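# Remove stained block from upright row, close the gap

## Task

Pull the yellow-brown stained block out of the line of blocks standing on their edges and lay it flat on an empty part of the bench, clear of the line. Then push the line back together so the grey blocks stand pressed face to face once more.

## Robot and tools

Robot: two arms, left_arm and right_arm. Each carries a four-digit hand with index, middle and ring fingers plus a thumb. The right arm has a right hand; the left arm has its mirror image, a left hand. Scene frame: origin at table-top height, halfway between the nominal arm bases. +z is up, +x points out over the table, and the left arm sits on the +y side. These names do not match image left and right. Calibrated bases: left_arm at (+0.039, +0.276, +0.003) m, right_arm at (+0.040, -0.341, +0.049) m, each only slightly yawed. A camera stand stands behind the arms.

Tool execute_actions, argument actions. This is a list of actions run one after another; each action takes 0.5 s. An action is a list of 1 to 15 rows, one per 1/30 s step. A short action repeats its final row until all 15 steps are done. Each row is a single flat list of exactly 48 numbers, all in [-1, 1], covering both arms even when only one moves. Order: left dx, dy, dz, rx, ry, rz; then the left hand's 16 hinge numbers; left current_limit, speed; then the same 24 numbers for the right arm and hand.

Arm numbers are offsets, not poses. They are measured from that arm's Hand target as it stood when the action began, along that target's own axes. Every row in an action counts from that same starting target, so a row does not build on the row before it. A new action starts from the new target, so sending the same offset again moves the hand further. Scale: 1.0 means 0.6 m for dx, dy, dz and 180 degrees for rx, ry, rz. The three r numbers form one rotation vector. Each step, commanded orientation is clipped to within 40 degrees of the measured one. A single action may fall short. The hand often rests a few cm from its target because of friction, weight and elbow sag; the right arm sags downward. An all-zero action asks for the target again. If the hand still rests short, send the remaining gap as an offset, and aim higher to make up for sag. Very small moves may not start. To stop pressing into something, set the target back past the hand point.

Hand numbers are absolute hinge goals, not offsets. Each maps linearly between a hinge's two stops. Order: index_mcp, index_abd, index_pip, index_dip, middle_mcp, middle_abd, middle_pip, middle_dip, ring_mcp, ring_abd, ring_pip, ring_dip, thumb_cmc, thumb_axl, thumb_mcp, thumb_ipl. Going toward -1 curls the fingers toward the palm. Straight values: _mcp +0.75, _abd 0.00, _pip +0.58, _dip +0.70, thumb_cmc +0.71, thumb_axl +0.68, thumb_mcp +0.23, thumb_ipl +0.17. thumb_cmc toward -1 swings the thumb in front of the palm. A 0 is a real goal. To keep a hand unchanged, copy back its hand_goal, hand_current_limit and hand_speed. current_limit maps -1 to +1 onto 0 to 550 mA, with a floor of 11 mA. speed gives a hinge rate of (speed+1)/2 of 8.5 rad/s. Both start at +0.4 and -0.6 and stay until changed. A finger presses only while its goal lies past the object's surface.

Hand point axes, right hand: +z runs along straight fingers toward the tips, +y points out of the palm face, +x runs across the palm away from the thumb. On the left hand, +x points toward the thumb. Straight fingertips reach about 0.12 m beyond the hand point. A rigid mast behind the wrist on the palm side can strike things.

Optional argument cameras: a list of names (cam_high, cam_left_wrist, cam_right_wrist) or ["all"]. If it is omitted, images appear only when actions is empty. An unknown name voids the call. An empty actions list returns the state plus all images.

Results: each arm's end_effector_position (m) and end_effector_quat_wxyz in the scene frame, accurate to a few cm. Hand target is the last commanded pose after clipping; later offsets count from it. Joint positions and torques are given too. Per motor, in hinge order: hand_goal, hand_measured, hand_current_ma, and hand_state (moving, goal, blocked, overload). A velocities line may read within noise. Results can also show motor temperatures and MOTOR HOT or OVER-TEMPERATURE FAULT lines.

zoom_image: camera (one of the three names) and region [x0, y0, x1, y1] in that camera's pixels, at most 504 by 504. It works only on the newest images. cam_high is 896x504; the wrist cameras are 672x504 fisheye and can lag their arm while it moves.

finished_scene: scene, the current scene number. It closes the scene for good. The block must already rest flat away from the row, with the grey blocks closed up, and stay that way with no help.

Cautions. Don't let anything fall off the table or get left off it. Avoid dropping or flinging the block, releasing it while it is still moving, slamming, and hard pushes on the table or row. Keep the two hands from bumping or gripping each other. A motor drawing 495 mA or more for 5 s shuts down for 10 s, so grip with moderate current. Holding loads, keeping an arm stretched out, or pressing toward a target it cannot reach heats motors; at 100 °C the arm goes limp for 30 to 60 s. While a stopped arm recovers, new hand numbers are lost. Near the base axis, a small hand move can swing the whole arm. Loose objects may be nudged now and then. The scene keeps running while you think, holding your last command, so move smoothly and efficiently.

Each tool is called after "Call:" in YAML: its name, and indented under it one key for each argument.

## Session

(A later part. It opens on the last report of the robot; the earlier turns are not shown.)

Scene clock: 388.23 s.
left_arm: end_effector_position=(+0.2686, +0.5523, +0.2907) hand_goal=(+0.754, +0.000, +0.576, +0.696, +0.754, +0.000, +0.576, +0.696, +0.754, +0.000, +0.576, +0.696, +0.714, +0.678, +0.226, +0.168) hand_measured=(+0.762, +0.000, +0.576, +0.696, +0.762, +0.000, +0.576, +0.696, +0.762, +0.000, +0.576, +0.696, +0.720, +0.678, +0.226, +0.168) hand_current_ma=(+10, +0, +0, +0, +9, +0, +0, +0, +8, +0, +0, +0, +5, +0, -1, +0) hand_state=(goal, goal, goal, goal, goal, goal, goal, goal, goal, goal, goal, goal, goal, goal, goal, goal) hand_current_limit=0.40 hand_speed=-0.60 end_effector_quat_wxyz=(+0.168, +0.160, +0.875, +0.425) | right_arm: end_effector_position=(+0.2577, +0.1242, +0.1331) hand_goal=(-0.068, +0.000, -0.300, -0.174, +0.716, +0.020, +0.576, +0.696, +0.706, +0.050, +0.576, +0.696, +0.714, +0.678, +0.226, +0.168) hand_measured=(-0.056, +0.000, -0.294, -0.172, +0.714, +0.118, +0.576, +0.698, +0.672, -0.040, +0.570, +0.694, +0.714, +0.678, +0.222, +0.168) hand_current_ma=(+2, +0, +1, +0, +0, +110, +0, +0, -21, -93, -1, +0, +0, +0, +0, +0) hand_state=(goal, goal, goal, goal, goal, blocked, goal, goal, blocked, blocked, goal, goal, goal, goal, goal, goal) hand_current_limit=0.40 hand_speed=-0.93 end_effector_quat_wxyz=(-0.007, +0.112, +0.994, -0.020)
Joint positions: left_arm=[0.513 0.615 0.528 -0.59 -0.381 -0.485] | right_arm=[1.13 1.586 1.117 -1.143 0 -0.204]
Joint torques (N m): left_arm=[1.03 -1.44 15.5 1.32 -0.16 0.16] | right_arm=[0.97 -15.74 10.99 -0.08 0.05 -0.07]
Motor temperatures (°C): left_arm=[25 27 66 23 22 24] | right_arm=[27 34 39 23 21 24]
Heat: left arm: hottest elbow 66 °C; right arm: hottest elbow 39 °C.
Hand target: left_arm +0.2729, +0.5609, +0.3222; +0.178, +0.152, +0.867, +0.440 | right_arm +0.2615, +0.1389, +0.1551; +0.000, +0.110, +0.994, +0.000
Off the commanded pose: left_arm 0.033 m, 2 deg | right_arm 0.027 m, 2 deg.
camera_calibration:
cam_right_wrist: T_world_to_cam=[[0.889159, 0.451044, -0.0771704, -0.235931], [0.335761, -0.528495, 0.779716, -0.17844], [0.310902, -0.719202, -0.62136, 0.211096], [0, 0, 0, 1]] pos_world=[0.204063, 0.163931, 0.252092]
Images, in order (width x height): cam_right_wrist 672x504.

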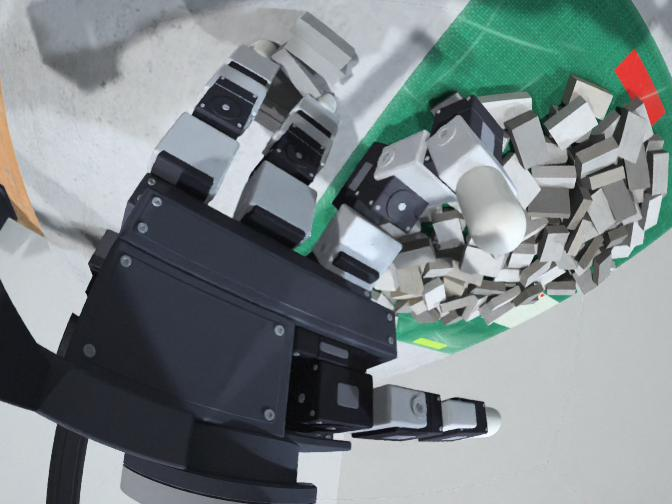

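Call:
execute_actions:
  actions:
    - [[0,0,0,0,0,0,0.754,0,0.576,0.696,0.754,0,0.576,0.696,0.754,0,0.576,0.696,0.714,0.678,0.226,0.168,0.4,-0.6,0,0,0,0,0,0,-0.068,0,-0.3,-0.174,0.71,0.02,0.576,0.696,0.75,0.05,0.576,0.696,0.714,0.678,0.226,0.168,0.4,-0.93]]
    - [[0,0,0,0,0,0,0.754,0,0.576,0.696,0.754,0,0.576,0.696,0.754,0,0.576,0.696,0.714,0.678,0.226,0.168,0.4,-0.6,0,0,0,0,0,0,-0.068,0,-0.3,-0.174,0.71,0.02,0.576,0.696,0.79,0.05,0.576,0.696,0.714,0.678,0.226,0.168,0.4,-0.93]]
  cameras: ["cam_right_wrist"]

Call:
zoom_image:
  camera: "cam_right_wrist"
  region: [220, 10, 380, 140]

Scene clock: 394.30 s.
left_arm: end_effector_position=(+0.2686, +0.5523, +0.2907) hand_goal=(+0.754, +0.000, +0.576, +0.696, +0.754, +0.000, +0.576, +0.696, +0.754, +0.000, +0.576, +0.696, +0.714, +0.678, +0.226, +0.168) hand_measured=(+0.762, +0.000, +0.576, +0.696, +0.762, +0.000, +0.576, +0.696, +0.762, +0.000, +0.576, +0.696, +0.720, +0.678, +0.226, +0.168) hand_current_ma=(+10, +0, +0, +0, +9, +0, +0, +0, +8, +0, +0, +0, +5, +0, -1, +0) hand_state=(goal, goal, goal, goal, goal, goal, goal, goal, goal, goal, goal, goal, goal, goal, goal, goal) hand_current_limit=0.40 hand_speed=-0.60 end_effector_quat_wxyz=(+0.168, +0.160, +0.875, +0.425) | right_arm: end_effector_position=(+0.2579, +0.1246, +0.1335) hand_goal=(-0.068, +0.000, -0.300, -0.174, +0.710, +0.020, +0.576, +0.696, +0.790, +0.050, +0.576, +0.696, +0.714, +0.678, +0.226, +0.168) hand_measured=(-0.056, +0.000, -0.294, -0.172, +0.710, +0.050, +0.576, +0.698, +0.754, +0.018, +0.566, +0.692, +0.714, +0.678, +0.222, +0.168) hand_current_ma=(+2, +0, +1, +0, +0, +11, +0, +0, -23, -12, -2, +0, +0, +0, +0, +0) hand_state=(goal, goal, goal, goal, goal, blocked, goal, goal, blocked, blocked, goal, goal, goal, goal, goal, goal) hand_current_limit=0.40 hand_speed=-0.93 end_effector_quat_wxyz=(-0.006, +0.112, +0.994, -0.020)
Joint positions: left_arm=[0.513 0.615 0.528 -0.59 -0.381 -0.485] | right_arm=[1.13 1.586 1.118 -1.143 0 -0.204]
Joint torques (N m): left_arm=[0.67 -1.44 15.36 1.36 -0.16 0.17] | right_arm=[1.03 -15.85 10.86 -0.06 0.06 -0.07]
Motor temperatures (°C): left_arm=[25 27 66 23 22 24] | right_arm=[27 34 40 23 21 24]
Heat: left arm: hottest elbow 66 °C; right arm: hottest elbow 40 °C.
Hand target: left_arm +0.2729, +0.5609, +0.3222; +0.178, +0.152, +0.867, +0.440 | right_arm +0.2615, +0.1389, +0.1551; +0.000, +0.110, +0.994, +0.000
Off the commanded pose: left_arm 0.033 m, 2 deg | right_arm 0.026 m, 2 deg.
camera_calibration:
cam_right_wrist: T_world_to_cam=[[0.889211, 0.451094, -0.0762727, -0.236362], [0.335359, -0.529296, 0.779346, -0.178398], [0.311188, -0.718582, -0.621934, 0.211576], [0, 0, 0, 1]] pos_world=[0.204163, 0.164231, 0.252592]
Images, in order (width x height): cam_right_wrist 672x504.

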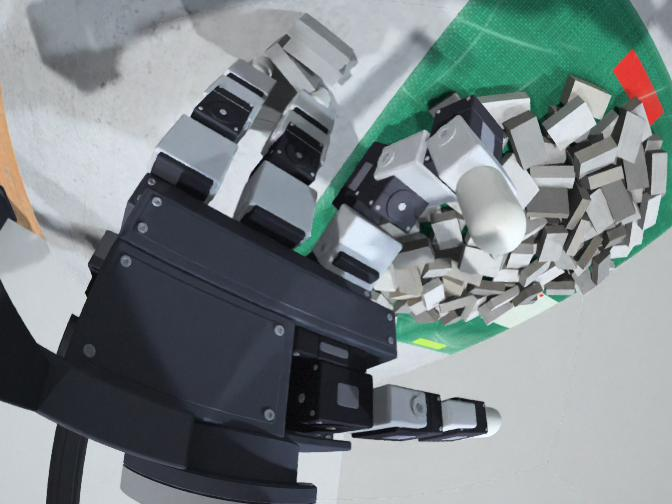

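Scaled by 3.150 from the camera's 672x504 image, which has a finer 960x720 frame.

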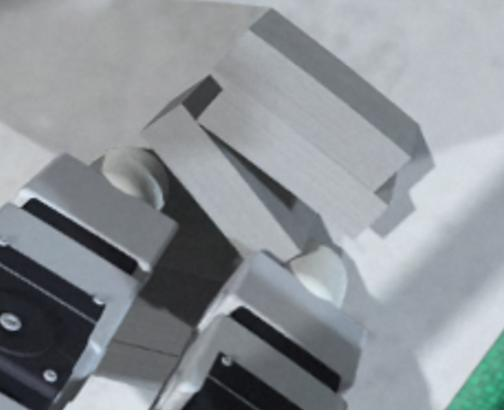

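Call:
execute_actions:
  actions:
    - [[0,0,0,0,0,0,0.754,0,0.576,0.696,0.754,0,0.576,0.696,0.754,0,0.576,0.696,0.714,0.678,0.226,0.168,0.4,-0.6,0,0,0,0,0,0,-0.068,0,-0.3,-0.174,0.7,0.22,0.576,0.696,0.754,-0.22,0.576,0.696,0.714,0.678,0.226,0.168,0.4,-0.85]]
    - [[0,0,0,0,0,0,0.754,0,0.576,0.696,0.754,0,0.576,0.696,0.754,0,0.576,0.696,0.714,0.678,0.226,0.168,0.4,-0.6,0,0,-0.075,0,0,0,-0.068,0,-0.3,-0.174,0.7,0.22,0.576,0.696,0.754,-0.22,0.576,0.696,0.714,0.678,0.226,0.168,0.4,-0.85]]
    - [[0,0,0,0,0,0,0.754,0,0.576,0.696,0.754,0,0.576,0.696,0.754,0,0.576,0.696,0.714,0.678,0.226,0.168,0.4,-0.6,0,0,0,0,0,0,-0.068,0,-0.3,-0.174,0.48,-0.1,0.576,0.696,0.48,0.1,0.576,0.696,0.714,0.678,0.226,0.168,0.4,-0.7]]
    - [[0,0,0,0,0,0,0.754,0,0.576,0.696,0.754,0,0.576,0.696,0.754,0,0.576,0.696,0.714,0.678,0.226,0.168,0.4,-0.6,0,0,0.05,0,0,0,-0.068,0,-0.3,-0.174,0.48,-0.1,0.576,0.696,0.48,0.1,0.576,0.696,0.714,0.678,0.226,0.168,0.4,-0.7]]
  cameras: ["cam_right_wrist"]

Call:
zoom_image:
  camera: "cam_right_wrist"
  region: [220, 0, 380, 130]

Scene clock: 424.43 s.
left_arm: end_effector_position=(+0.2686, +0.5523, +0.2907) hand_goal=(+0.754, +0.000, +0.576, +0.696, +0.754, +0.000, +0.576, +0.696, +0.754, +0.000, +0.576, +0.696, +0.714, +0.678, +0.226, +0.168) hand_measured=(+0.762, +0.000, +0.576, +0.696, +0.762, +0.000, +0.576, +0.696, +0.762, +0.000, +0.576, +0.696, +0.720, +0.678, +0.226, +0.168) hand_current_ma=(+10, +0, +0, +0, +9, +0, +0, +0, +8, +0, +0, +0, +5, +0, -1, +0) hand_state=(goal, goal, goal, goal, goal, goal, goal, goal, goal, goal, goal, goal, goal, goal, goal, goal) hand_current_limit=0.40 hand_speed=-0.60 end_effector_quat_wxyz=(+0.168, +0.160, +0.875, +0.425) | right_arm: end_effector_position=(+0.2640, +0.1380, +0.1879) hand_goal=(-0.068, +0.000, -0.300, -0.174, +0.480, -0.100, +0.576, +0.696, +0.480, +0.100, +0.576, +0.696, +0.714, +0.678, +0.226, +0.168) hand_measured=(-0.056, +0.000, -0.294, -0.172, +0.484, -0.092, +0.576, +0.698, +0.486, +0.094, +0.574, +0.694, +0.714, +0.678, +0.222, +0.168) hand_current_ma=(+2, +0, +1, +0, +0, +1, +0, +0, +1, -1, +0, +0, +0, +0, +0, +0) hand_state=(goal, goal, goal, goal, goal, goal, goal, goal, goal, goal, goal, goal, goal, goal, goal, goal) hand_current_limit=0.40 hand_speed=-0.70 end_effector_quat_wxyz=(+0.004, +0.112, +0.994, +0.012)
Joint positions: left_arm=[0.513 0.615 0.528 -0.59 -0.381 -0.485] | right_arm=[1.13 1.531 1.191 -1.205 0 -0.204]
Joint torques (N m): left_arm=[0.62 -1.44 15.61 1.26 -0.16 0.17] | right_arm=[1.08 -12.04 7.56 0.99 0.05 -0.07]
Motor temperatures (°C): left_arm=[25 27 67 23 22 24] | right_arm=[27 34 43 23 21 24]
Heat: left arm: hottest elbow 67 °C; right arm: hottest elbow 43 °C.
Hand target: left_arm +0.2729, +0.5609, +0.3222; +0.178, +0.152, +0.867, +0.440 | right_arm +0.2615, +0.1389, +0.1701; +0.000, +0.110, +0.994, +0.000
Off the commanded pose: left_arm 0.033 m, 2 deg | right_arm 0.018 m, 2 deg.
camera_calibration:
cam_right_wrist: T_world_to_cam=[[0.890591, 0.454162, -0.02417, -0.254314], [0.314166, -0.5759, 0.754744, -0.199028], [0.328857, -0.679762, -0.655574, 0.249473], [0, 0, 0, 1]] pos_world=[0.206977, 0.170461, 0.307616]
Images, in order (width x height): cam_right_wrist 672x504.

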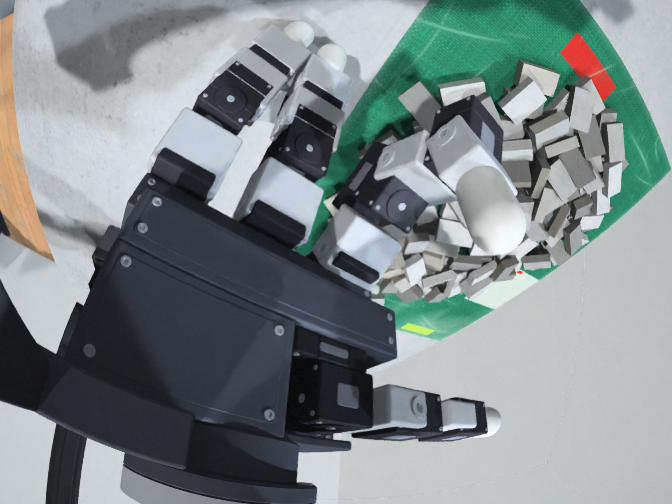

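Scaled by 3.150 from the camera's 672x504 image, which has a finer 960x720 frame.

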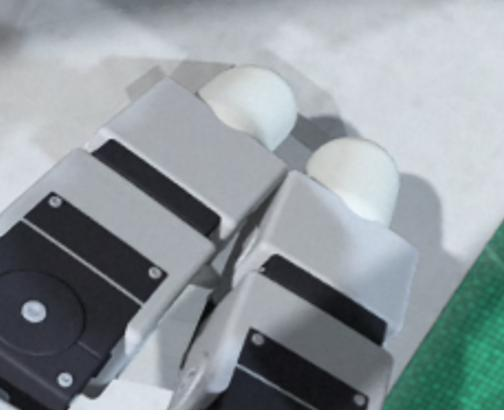

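Call:
execute_actions:
  actions: []

Call:
zoom_image:
  camera: "cam_high"
  region: [325, 205, 425, 285]

Call:
zoom_image:
  camera: "cam_right_wrist"
  region: [240, 0, 440, 150]

Scene clock: 438.17 s.
left_arm: end_effector_position=(+0.2686, +0.5523, +0.2907) hand_goal=(+0.754, +0.000, +0.576, +0.696, +0.754, +0.000, +0.576, +0.696, +0.754, +0.000, +0.576, +0.696, +0.714, +0.678, +0.226, +0.168) hand_measured=(+0.762, +0.000, +0.576, +0.696, +0.762, +0.000, +0.576, +0.696, +0.762, +0.000, +0.576, +0.696, +0.720, +0.678, +0.226, +0.168) hand_current_ma=(+10, +0, +0, +0, +9, +0, +0, +0, +8, +0, +0, +0, +5, +0, -1, +0) hand_state=(goal, goal, goal, goal, goal, goal, goal, goal, goal, goal, goal, goal, goal, goal, goal, goal) hand_current_limit=0.40 hand_speed=-0.60 end_effector_quat_wxyz=(+0.168, +0.160, +0.875, +0.425) | right_arm: end_effector_position=(+0.2640, +0.1380, +0.1879) hand_goal=(-0.068, +0.000, -0.300, -0.174, +0.480, -0.100, +0.576, +0.696, +0.480, +0.100, +0.576, +0.696, +0.714, +0.678, +0.226, +0.168) hand_measured=(-0.056, +0.000, -0.294, -0.172, +0.484, -0.092, +0.576, +0.698, +0.486, +0.094, +0.574, +0.694, +0.714, +0.678, +0.222, +0.168) hand_current_ma=(+2, +0, +1, +0, +0, +1, +0, +0, +1, -1, +0, +0, +0, +0, +0, +0) hand_state=(goal, goal, goal, goal, goal, goal, goal, goal, goal, goal, goal, goal, goal, goal, goal, goal) hand_current_limit=0.40 hand_speed=-0.70 end_effector_quat_wxyz=(+0.004, +0.112, +0.994, +0.012)
Joint positions: left_arm=[0.513 0.615 0.528 -0.59 -0.381 -0.485] | right_arm=[1.13 1.531 1.191 -1.205 0 -0.204]
Joint velocities: within noise
Joint torques (N m): left_arm=[0.67 -1.44 15.47 1.25 -0.19 0.16] | right_arm=[0.91 -12.1 7.54 0.98 0.03 -0.07]
Motor temperatures (°C): left_arm=[25 27 67 23 22 24] | right_arm=[27 34 41 23 21 24]
Heat: left arm: hottest elbow 67 °C; right arm: hottest elbow 41 °C.
Hand target: left_arm +0.2729, +0.5609, +0.3222; +0.178, +0.152, +0.867, +0.440 | right_arm +0.2615, +0.1389, +0.1701; +0.000, +0.110, +0.994, +0.000
Off the commanded pose: left_arm 0.033 m, 2 deg | right_arm 0.018 m, 2 deg.
camera_calibration:
cam_left_wrist: T_world_to_cam=[[0.619671, -0.671006, -0.407135, 0.294671], [-0.762602, -0.637419, -0.11016, 0.543107], [-0.185597, 0.378745, -0.906701, 0.230548], [0, 0, 0, 1]] pos_world=[0.274365, 0.456594, 0.388838]
cam_right_wrist: T_world_to_cam=[[0.890591, 0.454162, -0.02417, -0.254314], [0.314166, -0.5759, 0.754744, -0.199028], [0.328857, -0.679762, -0.655574, 0.249473], [0, 0, 0, 1]] pos_world=[0.206977, 0.170461, 0.307616]

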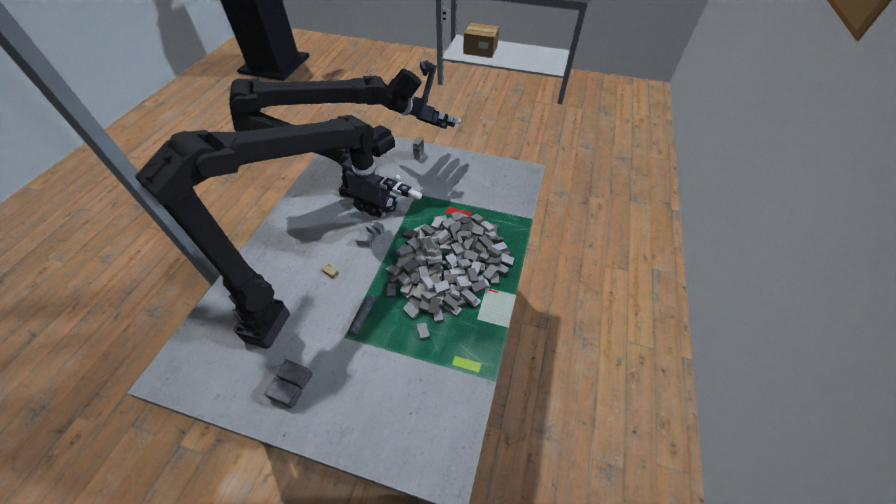

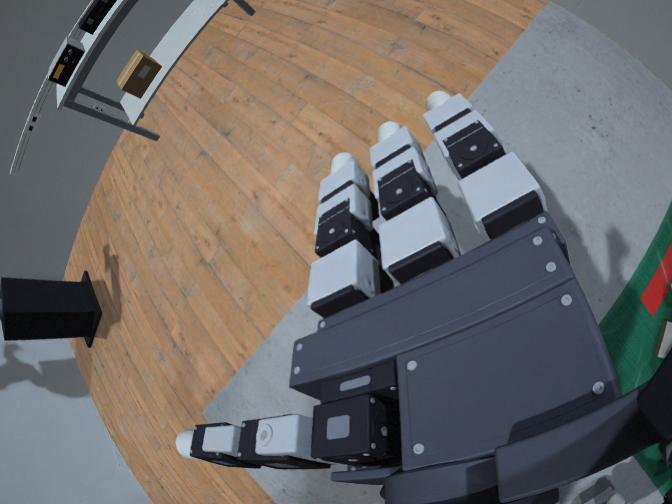

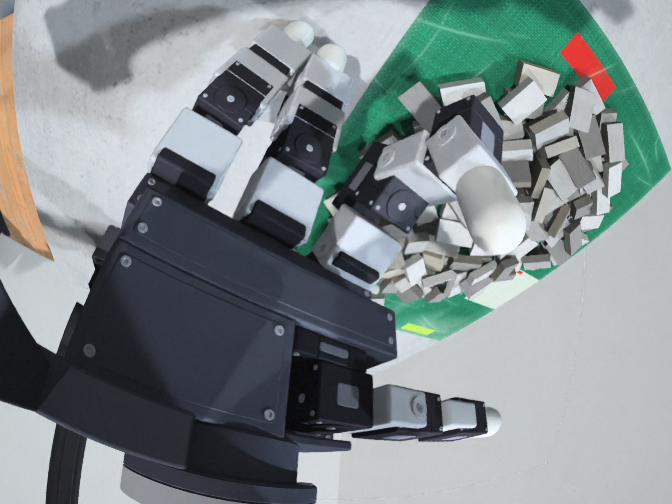

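Scaled by 5.040 from the camera's 896x504 image, which has a finer 1280x720 frame.

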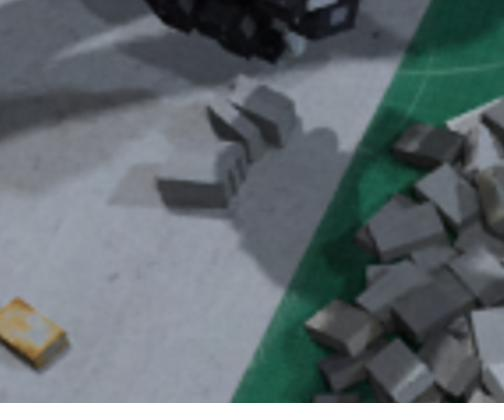

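Scaled by 2.520 from the camera's 672x504 image, which has a finer 960x720 frame.

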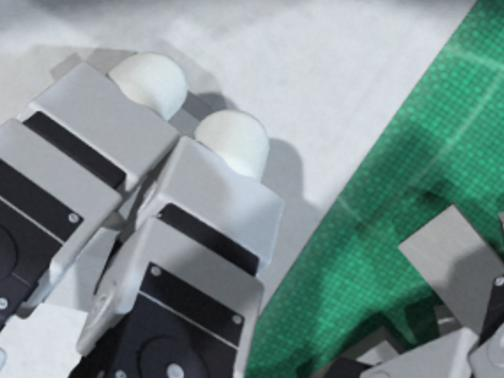

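Call:
execute_actions:
  actions:
    - [[0,0,0,0,0,0,0.754,0,0.576,0.696,0.754,0,0.576,0.696,0.754,0,0.576,0.696,0.714,0.678,0.226,0.168,0.4,-0.6, 0,0,0.05,0,0,0,-0.068,0,-0.3,-0.174,0.48,-0.1,0.576,0.696,0.48,0.1,0.576,0.696,0.714,0.678,0.226,0.168,0.4,-0.7]]
  cameras: ["cam_high","cam_right_wrist"]

Call:
zoom_image:
  camera: "cam_high"
  region: [340, 205, 410, 261]

Call:
zoom_image:
  camera: "cam_right_wrist"
  region: [240, 0, 400, 120]

Scene clock: 446.50 s.
left_arm: end_effector_position=(+0.2686, +0.5523, +0.2907) hand_goal=(+0.754, +0.000, +0.576, +0.696, +0.754, +0.000, +0.576, +0.696, +0.754, +0.000, +0.576, +0.696, +0.714, +0.678, +0.226, +0.168) hand_measured=(+0.762, +0.000, +0.576, +0.696, +0.762, +0.000, +0.576, +0.696, +0.762, +0.000, +0.576, +0.696, +0.720, +0.678, +0.226, +0.168) hand_current_ma=(+10, +0, +0, +0, +9, +0, +0, +0, +8, +0, +0, +0, +5, +0, -1, +0) hand_state=(goal, goal, goal, goal, goal, goal, goal, goal, goal, goal, goal, goal, goal, goal, goal, goal) hand_current_limit=0.40 hand_speed=-0.60 end_effector_quat_wxyz=(+0.168, +0.160, +0.875, +0.425) | right_arm: end_effector_position=(+0.2637, +0.1377, +0.1547) hand_goal=(-0.068, +0.000, -0.300, -0.174, +0.480, -0.100, +0.576, +0.696, +0.480, +0.100, +0.576, +0.696, +0.714, +0.678, +0.226, +0.168) hand_measured=(-0.056, +0.000, -0.294, -0.172, +0.480, -0.092, +0.574, +0.696, +0.480, +0.094, +0.574, +0.694, +0.714, +0.678, +0.222, +0.168) hand_current_ma=(+2, +0, +1, +0, +0, +1, +0, +0, +0, +0, +0, +0, +0, +0, +0, +0) hand_state=(goal, goal, goal, goal, goal, goal, goal, goal, goal, goal, goal, goal, goal, goal, goal, goal) hand_current_limit=0.40 hand_speed=-0.70 end_effector_quat_wxyz=(+0.003, +0.112, +0.994, +0.009)
Joint positions: left_arm=[0.513 0.615 0.528 -0.59 -0.381 -0.485] | right_arm=[1.13 1.566 1.139 -1.125 -0.001 -0.204]
Joint torques (N m): left_arm=[0.79 -1.44 15.64 1.26 -0.14 0.16] | right_arm=[0.91 -12.81 7.6 0.92 0.09 -0.07]
Motor temperatures (°C): left_arm=[25 27 67 23 22 24] | right_arm=[27 34 40 23 21 24]
Heat: left arm: hottest elbow 67 °C; right arm: hottest elbow 40 °C.
Hand target: left_arm +0.2729, +0.5609, +0.3222; +0.178, +0.152, +0.867, +0.440 | right_arm +0.2615, +0.1389, +0.1401; +0.000, +0.110, +0.994, +0.000
Off the commanded pose: left_arm 0.033 m, 2 deg | right_arm 0.015 m, 1 deg.
camera_calibration:
cam_right_wrist: T_world_to_cam=[[0.890483, 0.45405, -0.0296443, -0.253747], [0.31686, -0.57203, 0.756559, -0.175678], [0.326558, -0.683095, -0.653254, 0.228282], [0, 0, 0, 1]] pos_world=[0.207075, 0.170659, 0.274514]
Images, in order (width x height): cam_high 896x504, cam_right_wrist 672x504.

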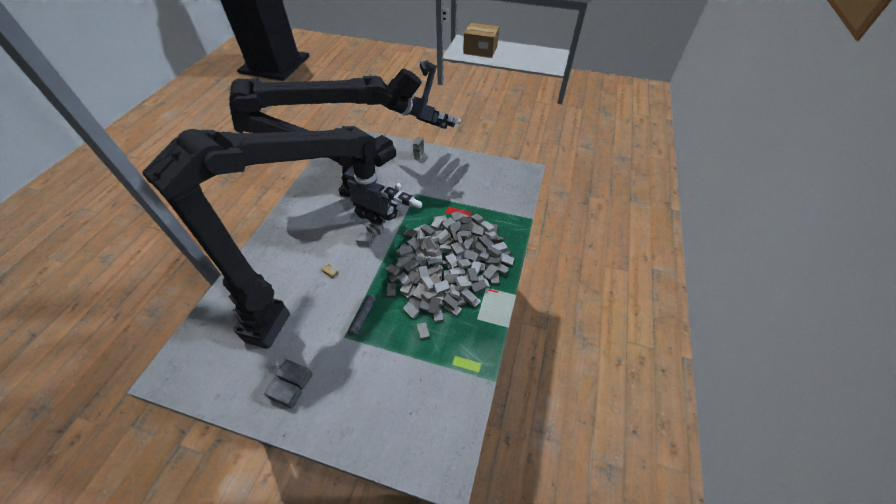

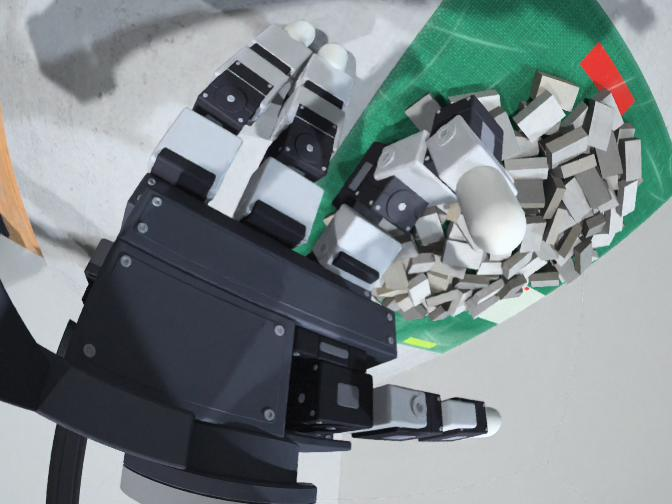

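Scaled by 7.200 from the camera's 896x504 image, which has a finer 1280x720 frame.

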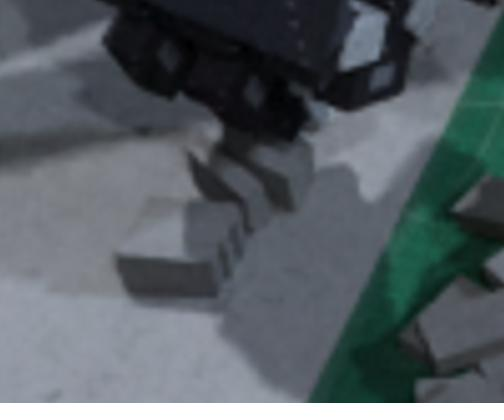

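Scaled by 3.150 from the camera's 672x504 image, which has a finer 960x720 frame.

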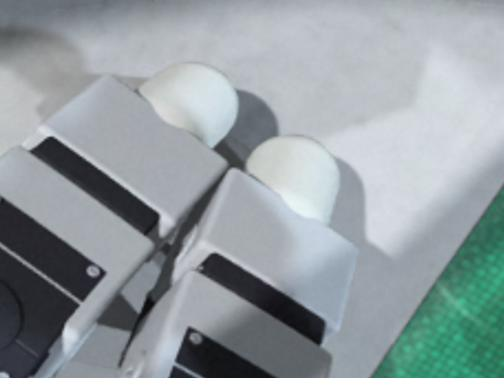

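Call:
execute_actions:
  actions:
    - [[0,0,0,0,0,0,0.754,0,0.576,0.696,0.754,0,0.576,0.696,0.754,0,0.576,0.696,0.714,0.678,0.226,0.168,0.4,-0.6, 0,0,0.041,0,0,0,-0.068,0,-0.3,-0.174,0.48,-0.1,0.576,0.696,0.48,0.1,0.576,0.696,0.714,0.678,0.226,0.168,0.4,-0.7]]
  cameras: ["cam_high","cam_right_wrist"]

Call:
zoom_image:
  camera: "cam_high"
  region: [340, 205, 410, 261]

Call:
zoom_image:
  camera: "cam_right_wrist"
  region: [240, 0, 400, 120]

Scene clock: 450.23 s.
left_arm: end_effector_position=(+0.2686, +0.5523, +0.2907) hand_goal=(+0.754, +0.000, +0.576, +0.696, +0.754, +0.000, +0.576, +0.696, +0.754, +0.000, +0.576, +0.696, +0.714, +0.678, +0.226, +0.168) hand_measured=(+0.762, +0.000, +0.576, +0.696, +0.762, +0.000, +0.576, +0.696, +0.762, +0.000, +0.576, +0.696, +0.720, +0.678, +0.226, +0.168) hand_current_ma=(+10, +0, +0, +0, +9, +0, +0, +0, +8, +0, +0, +0, +5, +0, -1, +0) hand_state=(goal, goal, goal, goal, goal, goal, goal, goal, goal, goal, goal, goal, goal, goal, goal, goal) hand_current_limit=0.40 hand_speed=-0.60 end_effector_quat_wxyz=(+0.168, +0.160, +0.875, +0.425) | right_arm: end_effector_position=(+0.2654, +0.1415, +0.1356) hand_goal=(-0.068, +0.000, -0.300, -0.174, +0.480, -0.100, +0.576, +0.696, +0.480, +0.100, +0.576, +0.696, +0.714, +0.678, +0.226, +0.168) hand_measured=(-0.056, +0.000, -0.294, -0.172, +0.478, -0.092, +0.574, +0.696, +0.472, +0.094, +0.572, +0.694, +0.714, +0.678, +0.222, +0.168) hand_current_ma=(+2, +0, +1, +0, +0, +1, +0, +0, -1, +0, +0, +0, +0, +0, +0, +0) hand_state=(goal, goal, goal, goal, goal, goal, goal, goal, goal, goal, goal, goal, goal, goal, goal, goal) hand_current_limit=0.40 hand_speed=-0.70 end_effector_quat_wxyz=(+0.005, +0.112, +0.994, +0.016)
Joint positions: left_arm=[0.513 0.615 0.528 -0.59 -0.381 -0.485] | right_arm=[1.13 1.592 1.112 -1.058 -0.001 -0.204]
Joint torques (N m): left_arm=[0.79 -1.49 15.5 1.25 -0.13 0.18] | right_arm=[1.08 -12.22 6.8 0.84 0.08 -0.08]
Motor temperatures (°C): left_arm=[25 27 67 23 22 24] | right_arm=[27 35 40 23 21 24]
Heat: left arm: hottest elbow 67 °C; right arm: hottest elbow 40 °C.
Hand target: left_arm +0.2729, +0.5609, +0.3222; +0.178, +0.152, +0.867, +0.440 | right_arm +0.2614, +0.1389, +0.1153; +0.000, +0.110, +0.994, +0.000
Off the commanded pose: left_arm 0.033 m, 2 deg | right_arm 0.021 m, 2 deg.
camera_calibration:
cam_right_wrist: T_world_to_cam=[[0.890615, 0.454351, -0.019252, -0.259119], [0.312732, -0.58118, 0.751285, -0.15649], [0.330158, -0.675126, -0.659698, 0.216675], [0, 0, 0, 1]] pos_world=[0.208178, 0.173065, 0.25552]
Images, in order (width x height): cam_high 896x504, cam_right_wrist 672x504.

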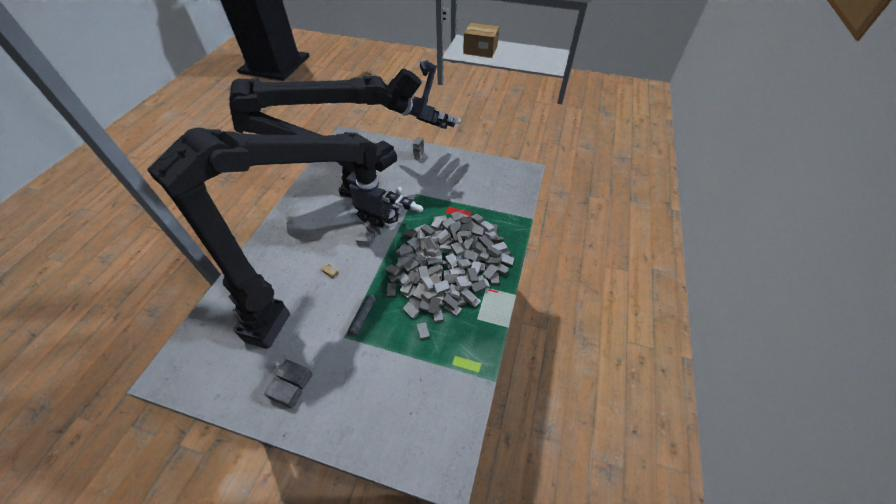

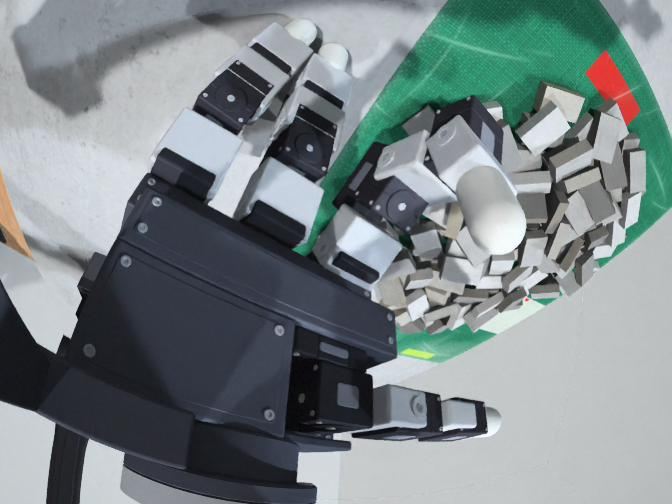

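Scaled by 7.200 from the camera's 896x504 image, which has a finer 1280x720 frame.

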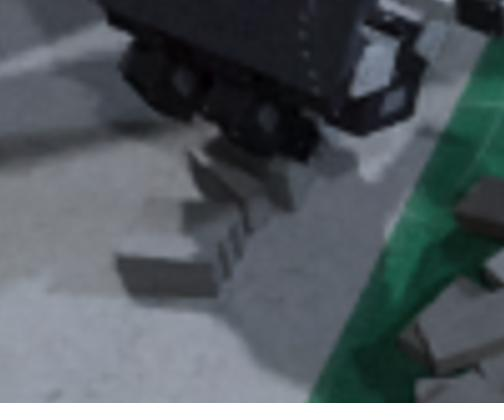

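Scaled by 3.150 from the camera's 672x504 image, which has a finer 960x720 frame.

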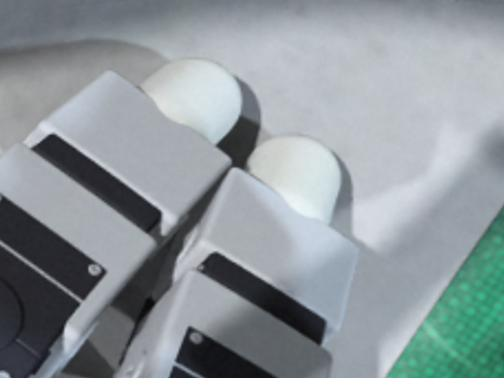

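Call:
execute_actions:
  actions:
    - [[0,0,0,0,0,0,0.754,0,0.576,0.696,0.754,0,0.576,0.696,0.754,0,0.576,0.696,0.714,0.678,0.226,0.168,0.4,-0.6, 0,-0.004,0.013,0,0,0,-0.068,0,-0.3,-0.174,0.48,-0.1,0.576,0.696,0.48,0.1,0.576,0.696,0.714,0.678,0.226,0.168,0.4,-0.7]]

Scene clock: 456.50 s.
left_arm: end_effector_position=(+0.2686, +0.5523, +0.2907) hand_goal=(+0.754, +0.000, +0.576, +0.696, +0.754, +0.000, +0.576, +0.696, +0.754, +0.000, +0.576, +0.696, +0.714, +0.678, +0.226, +0.168) hand_measured=(+0.762, +0.000, +0.576, +0.696, +0.762, +0.000, +0.576, +0.696, +0.762, +0.000, +0.576, +0.696, +0.720, +0.678, +0.226, +0.168) hand_current_ma=(+10, +0, +0, +0, +9, +0, +0, +0, +8, +0, +0, +0, +5, +0, -1, +0) hand_state=(goal, goal, goal, goal, goal, goal, goal, goal, goal, goal, goal, goal, goal, goal, goal, goal) hand_current_limit=0.40 hand_speed=-0.60 end_effector_quat_wxyz=(+0.168, +0.160, +0.875, +0.425) | right_arm: end_effector_position=(+0.2656, +0.1418, +0.1326) hand_goal=(-0.068, +0.000, -0.300, -0.174, +0.480, -0.100, +0.576, +0.696, +0.480, +0.100, +0.576, +0.696, +0.714, +0.678, +0.226, +0.168) hand_measured=(-0.056, +0.000, -0.294, -0.172, +0.480, -0.092, +0.574, +0.696, +0.472, +0.094, +0.572, +0.694, +0.714, +0.678, +0.222, +0.168) hand_current_ma=(+2, +0, +1, +0, +0, +1, +0, +0, -1, +0, +0, +0, +0, +0, +0, +0) hand_state=(goal, goal, goal, goal, goal, goal, goal, goal, goal, goal, goal, goal, goal, goal, goal, goal) hand_current_limit=0.40 hand_speed=-0.70 end_effector_quat_wxyz=(+0.006, +0.112, +0.994, +0.021)
Joint positions: left_arm=[0.513 0.615 0.528 -0.59 -0.381 -0.485] | right_arm=[1.13 1.592 1.1 -1.036 -0.001 -0.204]
Joint torques (N m): left_arm=[0.79 -1.32 15.46 1.36 -0.15 0.18] | right_arm=[0.85 -11.63 6.31 0.88 0.08 -0.09]
Motor temperatures (°C): left_arm=[25 27 68 23 22 24] | right_arm=[27 35 39 23 21 24]
Heat: left arm: hottest elbow 68 °C; right arm: hottest elbow 39 °C.
Hand target: left_arm +0.2729, +0.5609, +0.3222; +0.178, +0.152, +0.867, +0.440 | right_arm +0.2610, +0.1367, +0.1077; +0.000, +0.110, +0.994, +0.000
Off the commanded pose: left_arm 0.033 m, 2 deg | right_arm 0.026 m, 3 deg.

Call:
execute_actions:
  actions:
    - [[0,0,0,0,0,0,0.754,0,0.576,0.696,0.754,0,0.576,0.696,0.754,0,0.576,0.696,0.714,0.678,0.226,0.168,0.4,-0.6, 0,0,0,0,0,0,-0.068,0,-0.3,-0.174,0.68,-0.1,0.35,0.696,0.68,0.1,0.35,0.696,0.714,0.678,0.226,0.168,0.4,-0.94]]
  cameras: ["cam_high","cam_right_wrist"]

Call:
zoom_image:
  camera: "cam_high"
  region: [340, 205, 410, 261]

Call:
zoom_image:
  camera: "cam_right_wrist"
  region: [240, 0, 400, 120]

Scene clock: 470.20 s.
left_arm: end_effector_position=(+0.2686, +0.5523, +0.2907) hand_goal=(+0.754, +0.000, +0.576, +0.696, +0.754, +0.000, +0.576, +0.696, +0.754, +0.000, +0.576, +0.696, +0.714, +0.678, +0.226, +0.168) hand_measured=(+0.762, +0.000, +0.576, +0.696, +0.762, +0.000, +0.576, +0.696, +0.762, +0.000, +0.576, +0.696, +0.720, +0.678, +0.226, +0.168) hand_current_ma=(+10, +0, +0, +0, +9, +0, +0, +0, +8, +0, +0, +0, +5, +0, -1, +0) hand_state=(goal, goal, goal, goal, goal, goal, goal, goal, goal, goal, goal, goal, goal, goal, goal, goal) hand_current_limit=0.40 hand_speed=-0.60 end_effector_quat_wxyz=(+0.168, +0.160, +0.875, +0.425) | right_arm: end_effector_position=(+0.2658, +0.1444, +0.1336) hand_goal=(-0.068, +0.000, -0.300, -0.174, +0.680, -0.100, +0.350, +0.696, +0.680, +0.100, +0.350, +0.696, +0.714, +0.678, +0.226, +0.168) hand_measured=(-0.056, +0.000, -0.294, -0.172, +0.644, -0.092, +0.342, +0.696, +0.634, +0.094, +0.340, +0.694, +0.714, +0.678, +0.222, +0.168) hand_current_ma=(+2, +0, +1, +0, -24, +1, -1, +0, -37, +0, -2, +0, +0, +0, +0, +0) hand_state=(goal, goal, goal, goal, blocked, goal, goal, goal, blocked, goal, goal, goal, goal, goal, goal, goal) hand_current_limit=0.40 hand_speed=-0.94 end_effector_quat_wxyz=(+0.005, +0.111, +0.993, +0.026)
Joint positions: left_arm=[0.513 0.615 0.528 -0.59 -0.381 -0.485] | right_arm=[1.13 1.592 1.1 -1.026 -0.006 -0.204]
Joint torques (N m): left_arm=[0.73 -1.14 15.38 1.31 -0.16 0.15] | right_arm=[0.85 -11.75 6.39 0.49 0.31 -0.09]
Motor temperatures (°C): left_arm=[25 27 68 23 22 24] | right_arm=[27 35 38 23 21 24]
Heat: left arm: hottest elbow 68 °C; right arm: hottest elbow 38 °C.
Hand target: left_arm +0.2729, +0.5609, +0.3222; +0.178, +0.152, +0.867, +0.440 | right_arm +0.2610, +0.1366, +0.1077; +0.000, +0.110, +0.994, +0.000
Off the commanded pose: left_arm 0.033 m, 2 deg | right_arm 0.027 m, 3 deg.
camera_calibration:
cam_right_wrist: T_world_to_cam=[[0.890585, 0.454769, -0.00652757, -0.262547], [0.309772, -0.596, 0.740827, -0.149036], [0.333015, -0.661792, -0.671664, 0.215931], [0, 0, 0, 1]] pos_world=[0.20808, 0.173474, 0.25373]
Images, in order (width x height): cam_high 896x504, cam_right_wrist 672x504.

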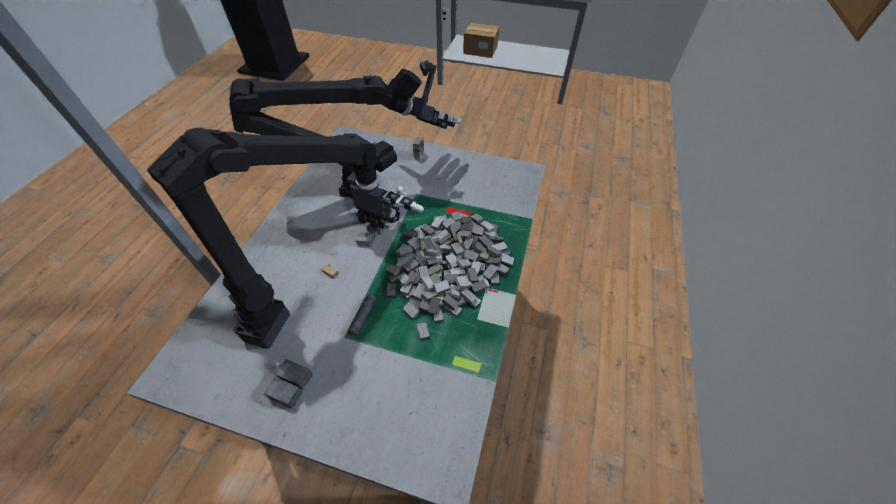

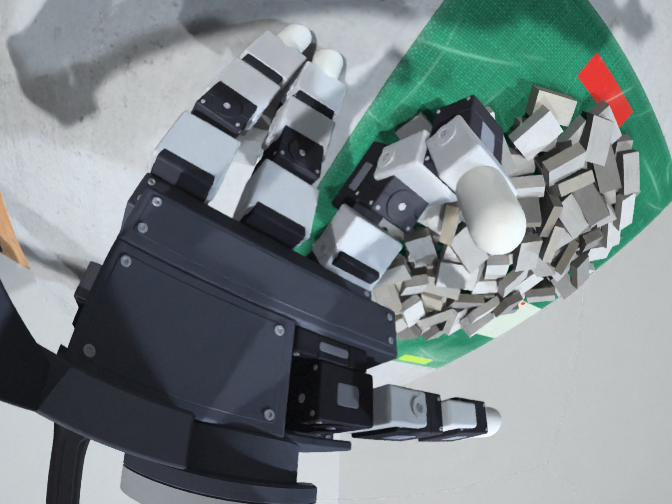

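Scaled by 7.200 from the camera's 896x504 image, which has a finer 1280x720 frame.

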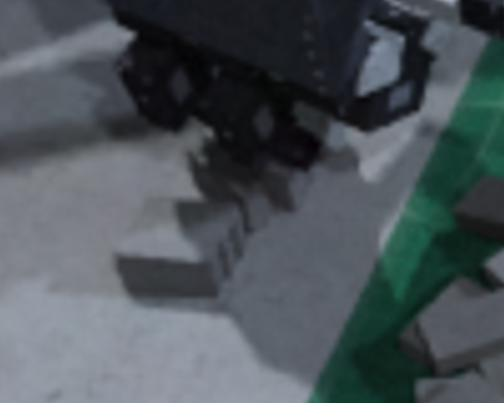

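Scaled by 3.150 from the camera's 672x504 image, which has a finer 960x720 frame.

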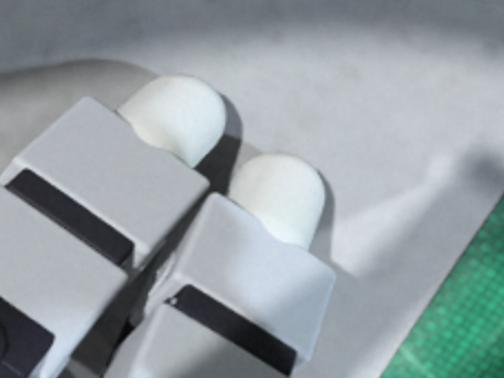

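Call:
execute_actions:
  actions:
    - [[0,0,0,0,0,0,0.754,0,0.576,0.696,0.754,0,0.576,0.696,0.754,0,0.576,0.696,0.714,0.678,0.226,0.168,0.4,-0.6, 0,0,-0.02,0,0,0,-0.068,0,-0.3,-0.174,0.72,-0.1,0.32,0.696,0.72,0.1,0.32,0.696,0.714,0.678,0.226,0.168,0.4,-0.94]]
  cameras: ["cam_high","cam_right_wrist"]

Call:
zoom_image:
  camera: "cam_high"
  region: [340, 205, 410, 261]

Call:
zoom_image:
  camera: "cam_right_wrist"
  region: [240, 0, 400, 120]

Scene clock: 478.40 s.
left_arm: end_effector_position=(+0.2686, +0.5523, +0.2907) hand_goal=(+0.754, +0.000, +0.576, +0.696, +0.754, +0.000, +0.576, +0.696, +0.754, +0.000, +0.576, +0.696, +0.714, +0.678, +0.226, +0.168) hand_measured=(+0.762, +0.000, +0.576, +0.696, +0.762, +0.000, +0.576, +0.696, +0.762, +0.000, +0.576, +0.696, +0.720, +0.678, +0.226, +0.168) hand_current_ma=(+10, +0, +0, +0, +9, +0, +0, +0, +8, +0, +0, +0, +5, +0, -1, +0) hand_state=(goal, goal, goal, goal, goal, goal, goal, goal, goal, goal, goal, goal, goal, goal, goal, goal) hand_current_limit=0.40 hand_speed=-0.60 end_effector_quat_wxyz=(+0.168, +0.160, +0.875, +0.425) | right_arm: end_effector_position=(+0.2658, +0.1442, +0.1337) hand_goal=(-0.068, +0.000, -0.300, -0.174, +0.720, -0.100, +0.320, +0.696, +0.720, +0.100, +0.320, +0.696, +0.714, +0.678, +0.226, +0.168) hand_measured=(-0.056, +0.000, -0.294, -0.172, +0.666, -0.092, +0.306, +0.694, +0.654, +0.094, +0.304, +0.694, +0.714, +0.678, +0.222, +0.168) hand_current_ma=(+2, +0, +1, +0, -51, +1, -3, +0, -73, +0, -4, +0, +0, +0, +0, +0) hand_state=(goal, goal, goal, goal, blocked, goal, goal, goal, blocked, goal, goal, goal, goal, goal, goal, goal) hand_current_limit=0.40 hand_speed=-0.94 end_effector_quat_wxyz=(+0.005, +0.111, +0.993, +0.026)
Joint positions: left_arm=[0.513 0.615 0.528 -0.59 -0.381 -0.485] | right_arm=[1.13 1.592 1.1 -1.027 -0.006 -0.204]
Joint torques (N m): left_arm=[0.56 -1.32 15.65 1.25 -0.17 0.16] | right_arm=[0.73 -13.1 7.79 -0.7 0.31 -0.09]
Motor temperatures (°C): left_arm=[25 27 68 23 22 24] | right_arm=[27 35 37 23 21 24]
Heat: left arm: hottest elbow 68 °C; right arm: hottest elbow 37 °C.
Hand target: left_arm +0.2729, +0.5609, +0.3222; +0.178, +0.152, +0.867, +0.440 | right_arm +0.2610, +0.1366, +0.1198; +0.000, +0.110, +0.994, +0.000
Off the commanded pose: left_arm 0.033 m, 2 deg | right_arm 0.017 m, 3 deg.
camera_calibration:
cam_right_wrist: T_world_to_cam=[[0.890575, 0.454784, -0.00681523, -0.262339], [0.309894, -0.595742, 0.740984, -0.149323], [0.332928, -0.662014, -0.671489, 0.216045], [0, 0, 0, 1]] pos_world=[0.20798, 0.173374, 0.253929]
Images, in order (width x height): cam_high 896x504, cam_right_wrist 672x504.

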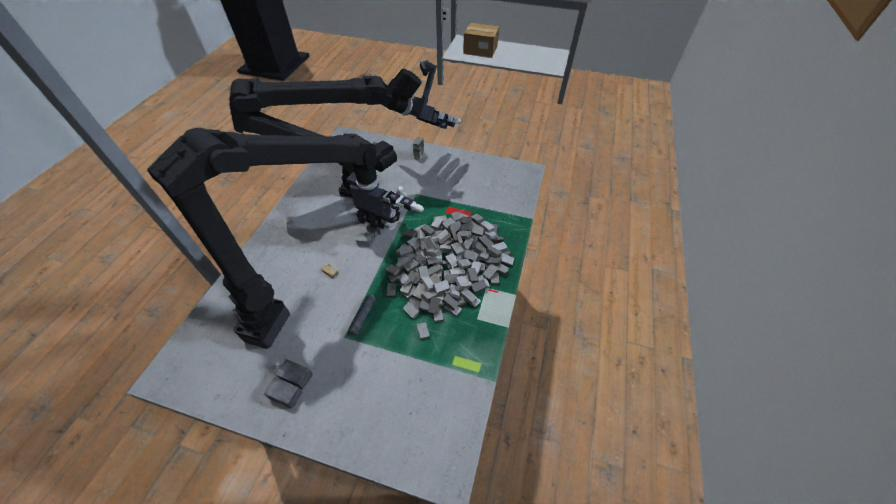

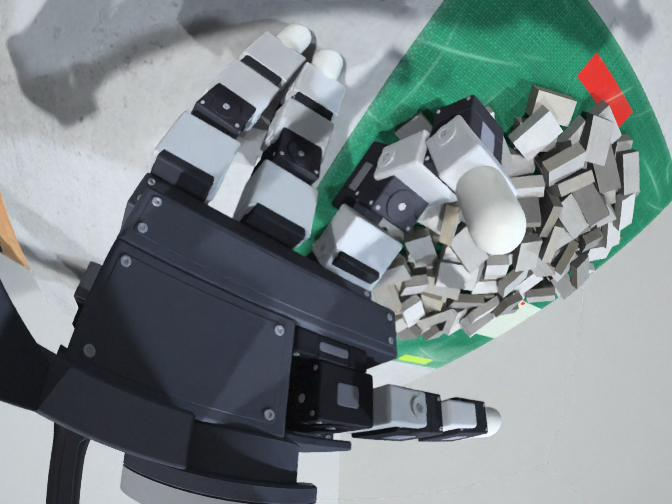

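Scaled by 7.200 from the camera's 896x504 image, which has a finer 1280x720 frame.

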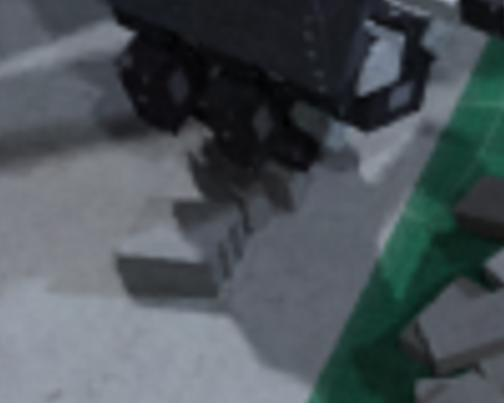

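Scaled by 3.150 from the camera's 672x504 image, which has a finer 960x720 frame.

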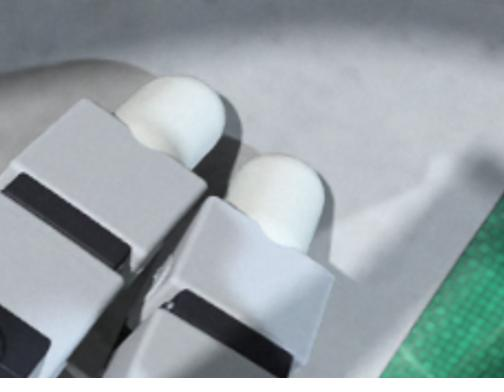

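Call:
execute_actions:
  actions:
    - [[0,0,0,0,0,0,0.754,0,0.576,0.696,0.754,0,0.576,0.696,0.754,0,0.576,0.696,0.714,0.678,0.226,0.168,0.4,-0.6, 0,0,0,0,0,0,-0.068,0,-0.3,-0.174,0.78,-0.1,0.33,0.696,0.78,0.1,0.33,0.696,0.714,0.678,0.226,0.168,0.4,-0.94]]
  cameras: ["cam_high","cam_right_wrist"]

Call:
zoom_image:
  camera: "cam_high"
  region: [340, 205, 410, 261]

Call:
zoom_image:
  camera: "cam_right_wrist"
  region: [240, 0, 400, 120]

Scene clock: 485.33 s.
left_arm: end_effector_position=(+0.2686, +0.5523, +0.2907) hand_goal=(+0.754, +0.000, +0.576, +0.696, +0.754, +0.000, +0.576, +0.696, +0.754, +0.000, +0.576, +0.696, +0.714, +0.678, +0.226, +0.168) hand_measured=(+0.762, +0.000, +0.576, +0.696, +0.762, +0.000, +0.576, +0.696, +0.762, +0.000, +0.576, +0.696, +0.720, +0.678, +0.226, +0.168) hand_current_ma=(+10, +0, +0, +0, +9, +0, +0, +0, +8, +0, +0, +0, +5, +0, -1, +0) hand_state=(goal, goal, goal, goal, goal, goal, goal, goal, goal, goal, goal, goal, goal, goal, goal, goal) hand_current_limit=0.40 hand_speed=-0.60 end_effector_quat_wxyz=(+0.168, +0.160, +0.875, +0.425) | right_arm: end_effector_position=(+0.2655, +0.1445, +0.1377) hand_goal=(-0.068, +0.000, -0.300, -0.174, +0.780, -0.100, +0.330, +0.696, +0.780, +0.100, +0.330, +0.696, +0.714, +0.678, +0.226, +0.168) hand_measured=(-0.056, +0.000, -0.294, -0.172, +0.736, -0.094, +0.306, +0.692, +0.726, +0.094, +0.304, +0.694, +0.714, +0.678, +0.222, +0.168) hand_current_ma=(+2, +0, +1, +0, -33, +1, -9, +0, -49, +0, -11, +0, +0, +0, +0, +0) hand_state=(goal, goal, goal, goal, blocked, goal, blocked, goal, blocked, goal, blocked, goal, goal, goal, goal, goal) hand_current_limit=0.40 hand_speed=-0.94 end_effector_quat_wxyz=(+0.005, +0.111, +0.993, +0.028)
Joint positions: left_arm=[0.513 0.615 0.528 -0.59 -0.381 -0.485] | right_arm=[1.13 1.585 1.104 -1.033 -0.008 -0.204]
Joint torques (N m): left_arm=[0.5 -1.49 15.41 1.29 -0.15 0.19] | right_arm=[0.79 -12.57 7.5 -0.4 0.41 -0.09]
Motor temperatures (°C): left_arm=[25 27 68 23 22 24] | right_arm=[27 35 37 23 21 24]
Heat: left arm: hottest elbow 68 °C; right arm: hottest elbow 37 °C.
Hand target: left_arm +0.2729, +0.5609, +0.3222; +0.178, +0.152, +0.867, +0.440 | right_arm +0.2610, +0.1366, +0.1197; +0.000, +0.110, +0.994, +0.000
Off the commanded pose: left_arm 0.033 m, 2 deg | right_arm 0.020 m, 3 deg.
camera_calibration:
cam_right_wrist: T_world_to_cam=[[0.89051, 0.454925, -0.00586999, -0.262297], [0.310621, -0.598507, 0.738447, -0.151436], [0.332425, -0.659418, -0.674286, 0.219112], [0, 0, 0, 1]] pos_world=[0.207779, 0.173176, 0.258032]
Images, in order (width x height): cam_high 896x504, cam_right_wrist 672x504.

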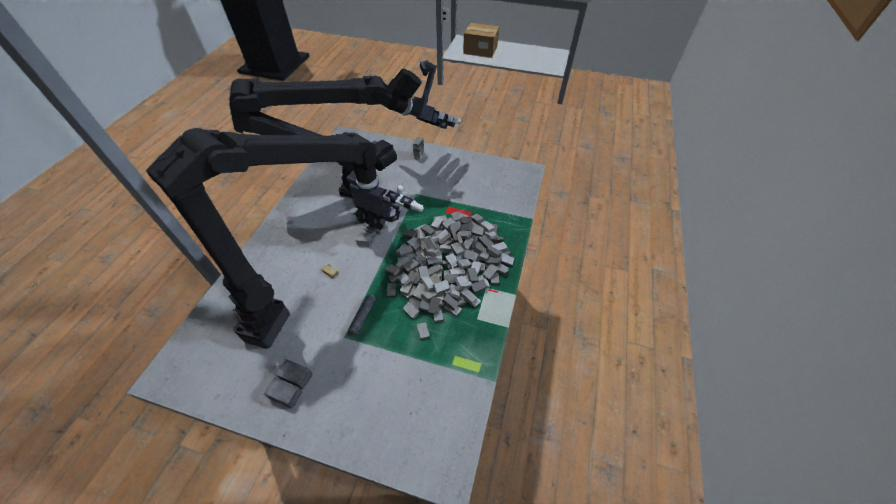

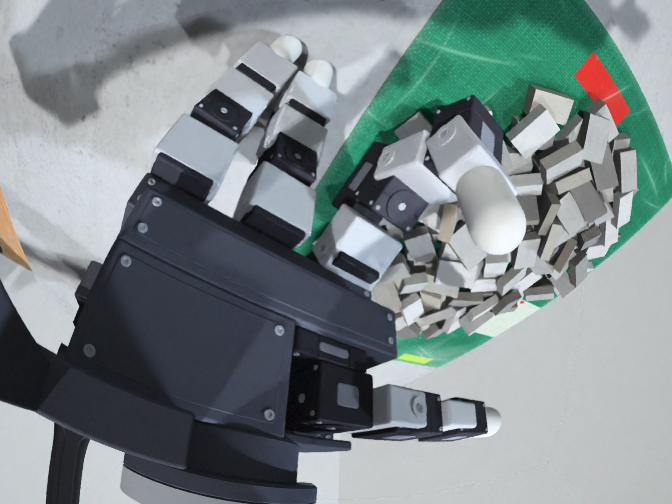

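Scaled by 7.200 from the camera's 896x504 image, which has a finer 1280x720 frame.

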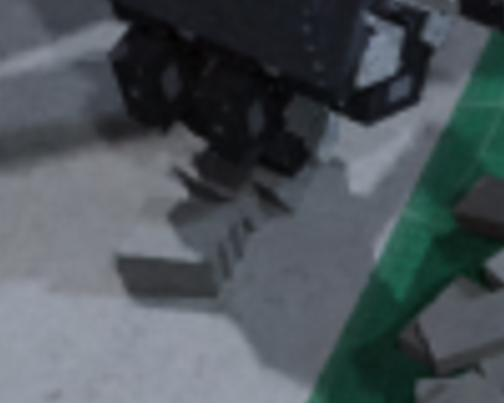

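Scaled by 3.150 from the camera's 672x504 image, which has a finer 960x720 frame.

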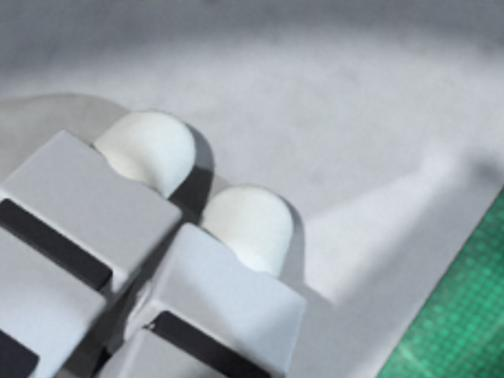

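Call:
zoom_image:
  camera: "cam_high"
  region: [352, 220, 388, 250]

Scaled by 14.000 from the camera's 896x504 image, which has a finer 1280x720 frame.

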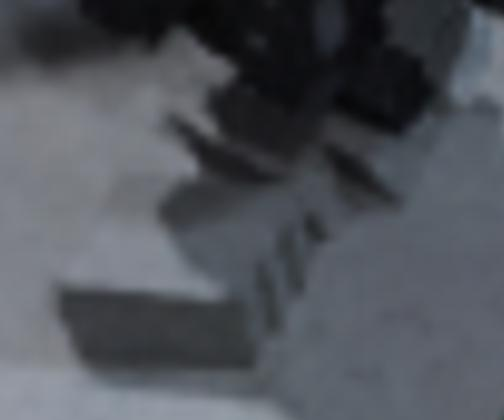

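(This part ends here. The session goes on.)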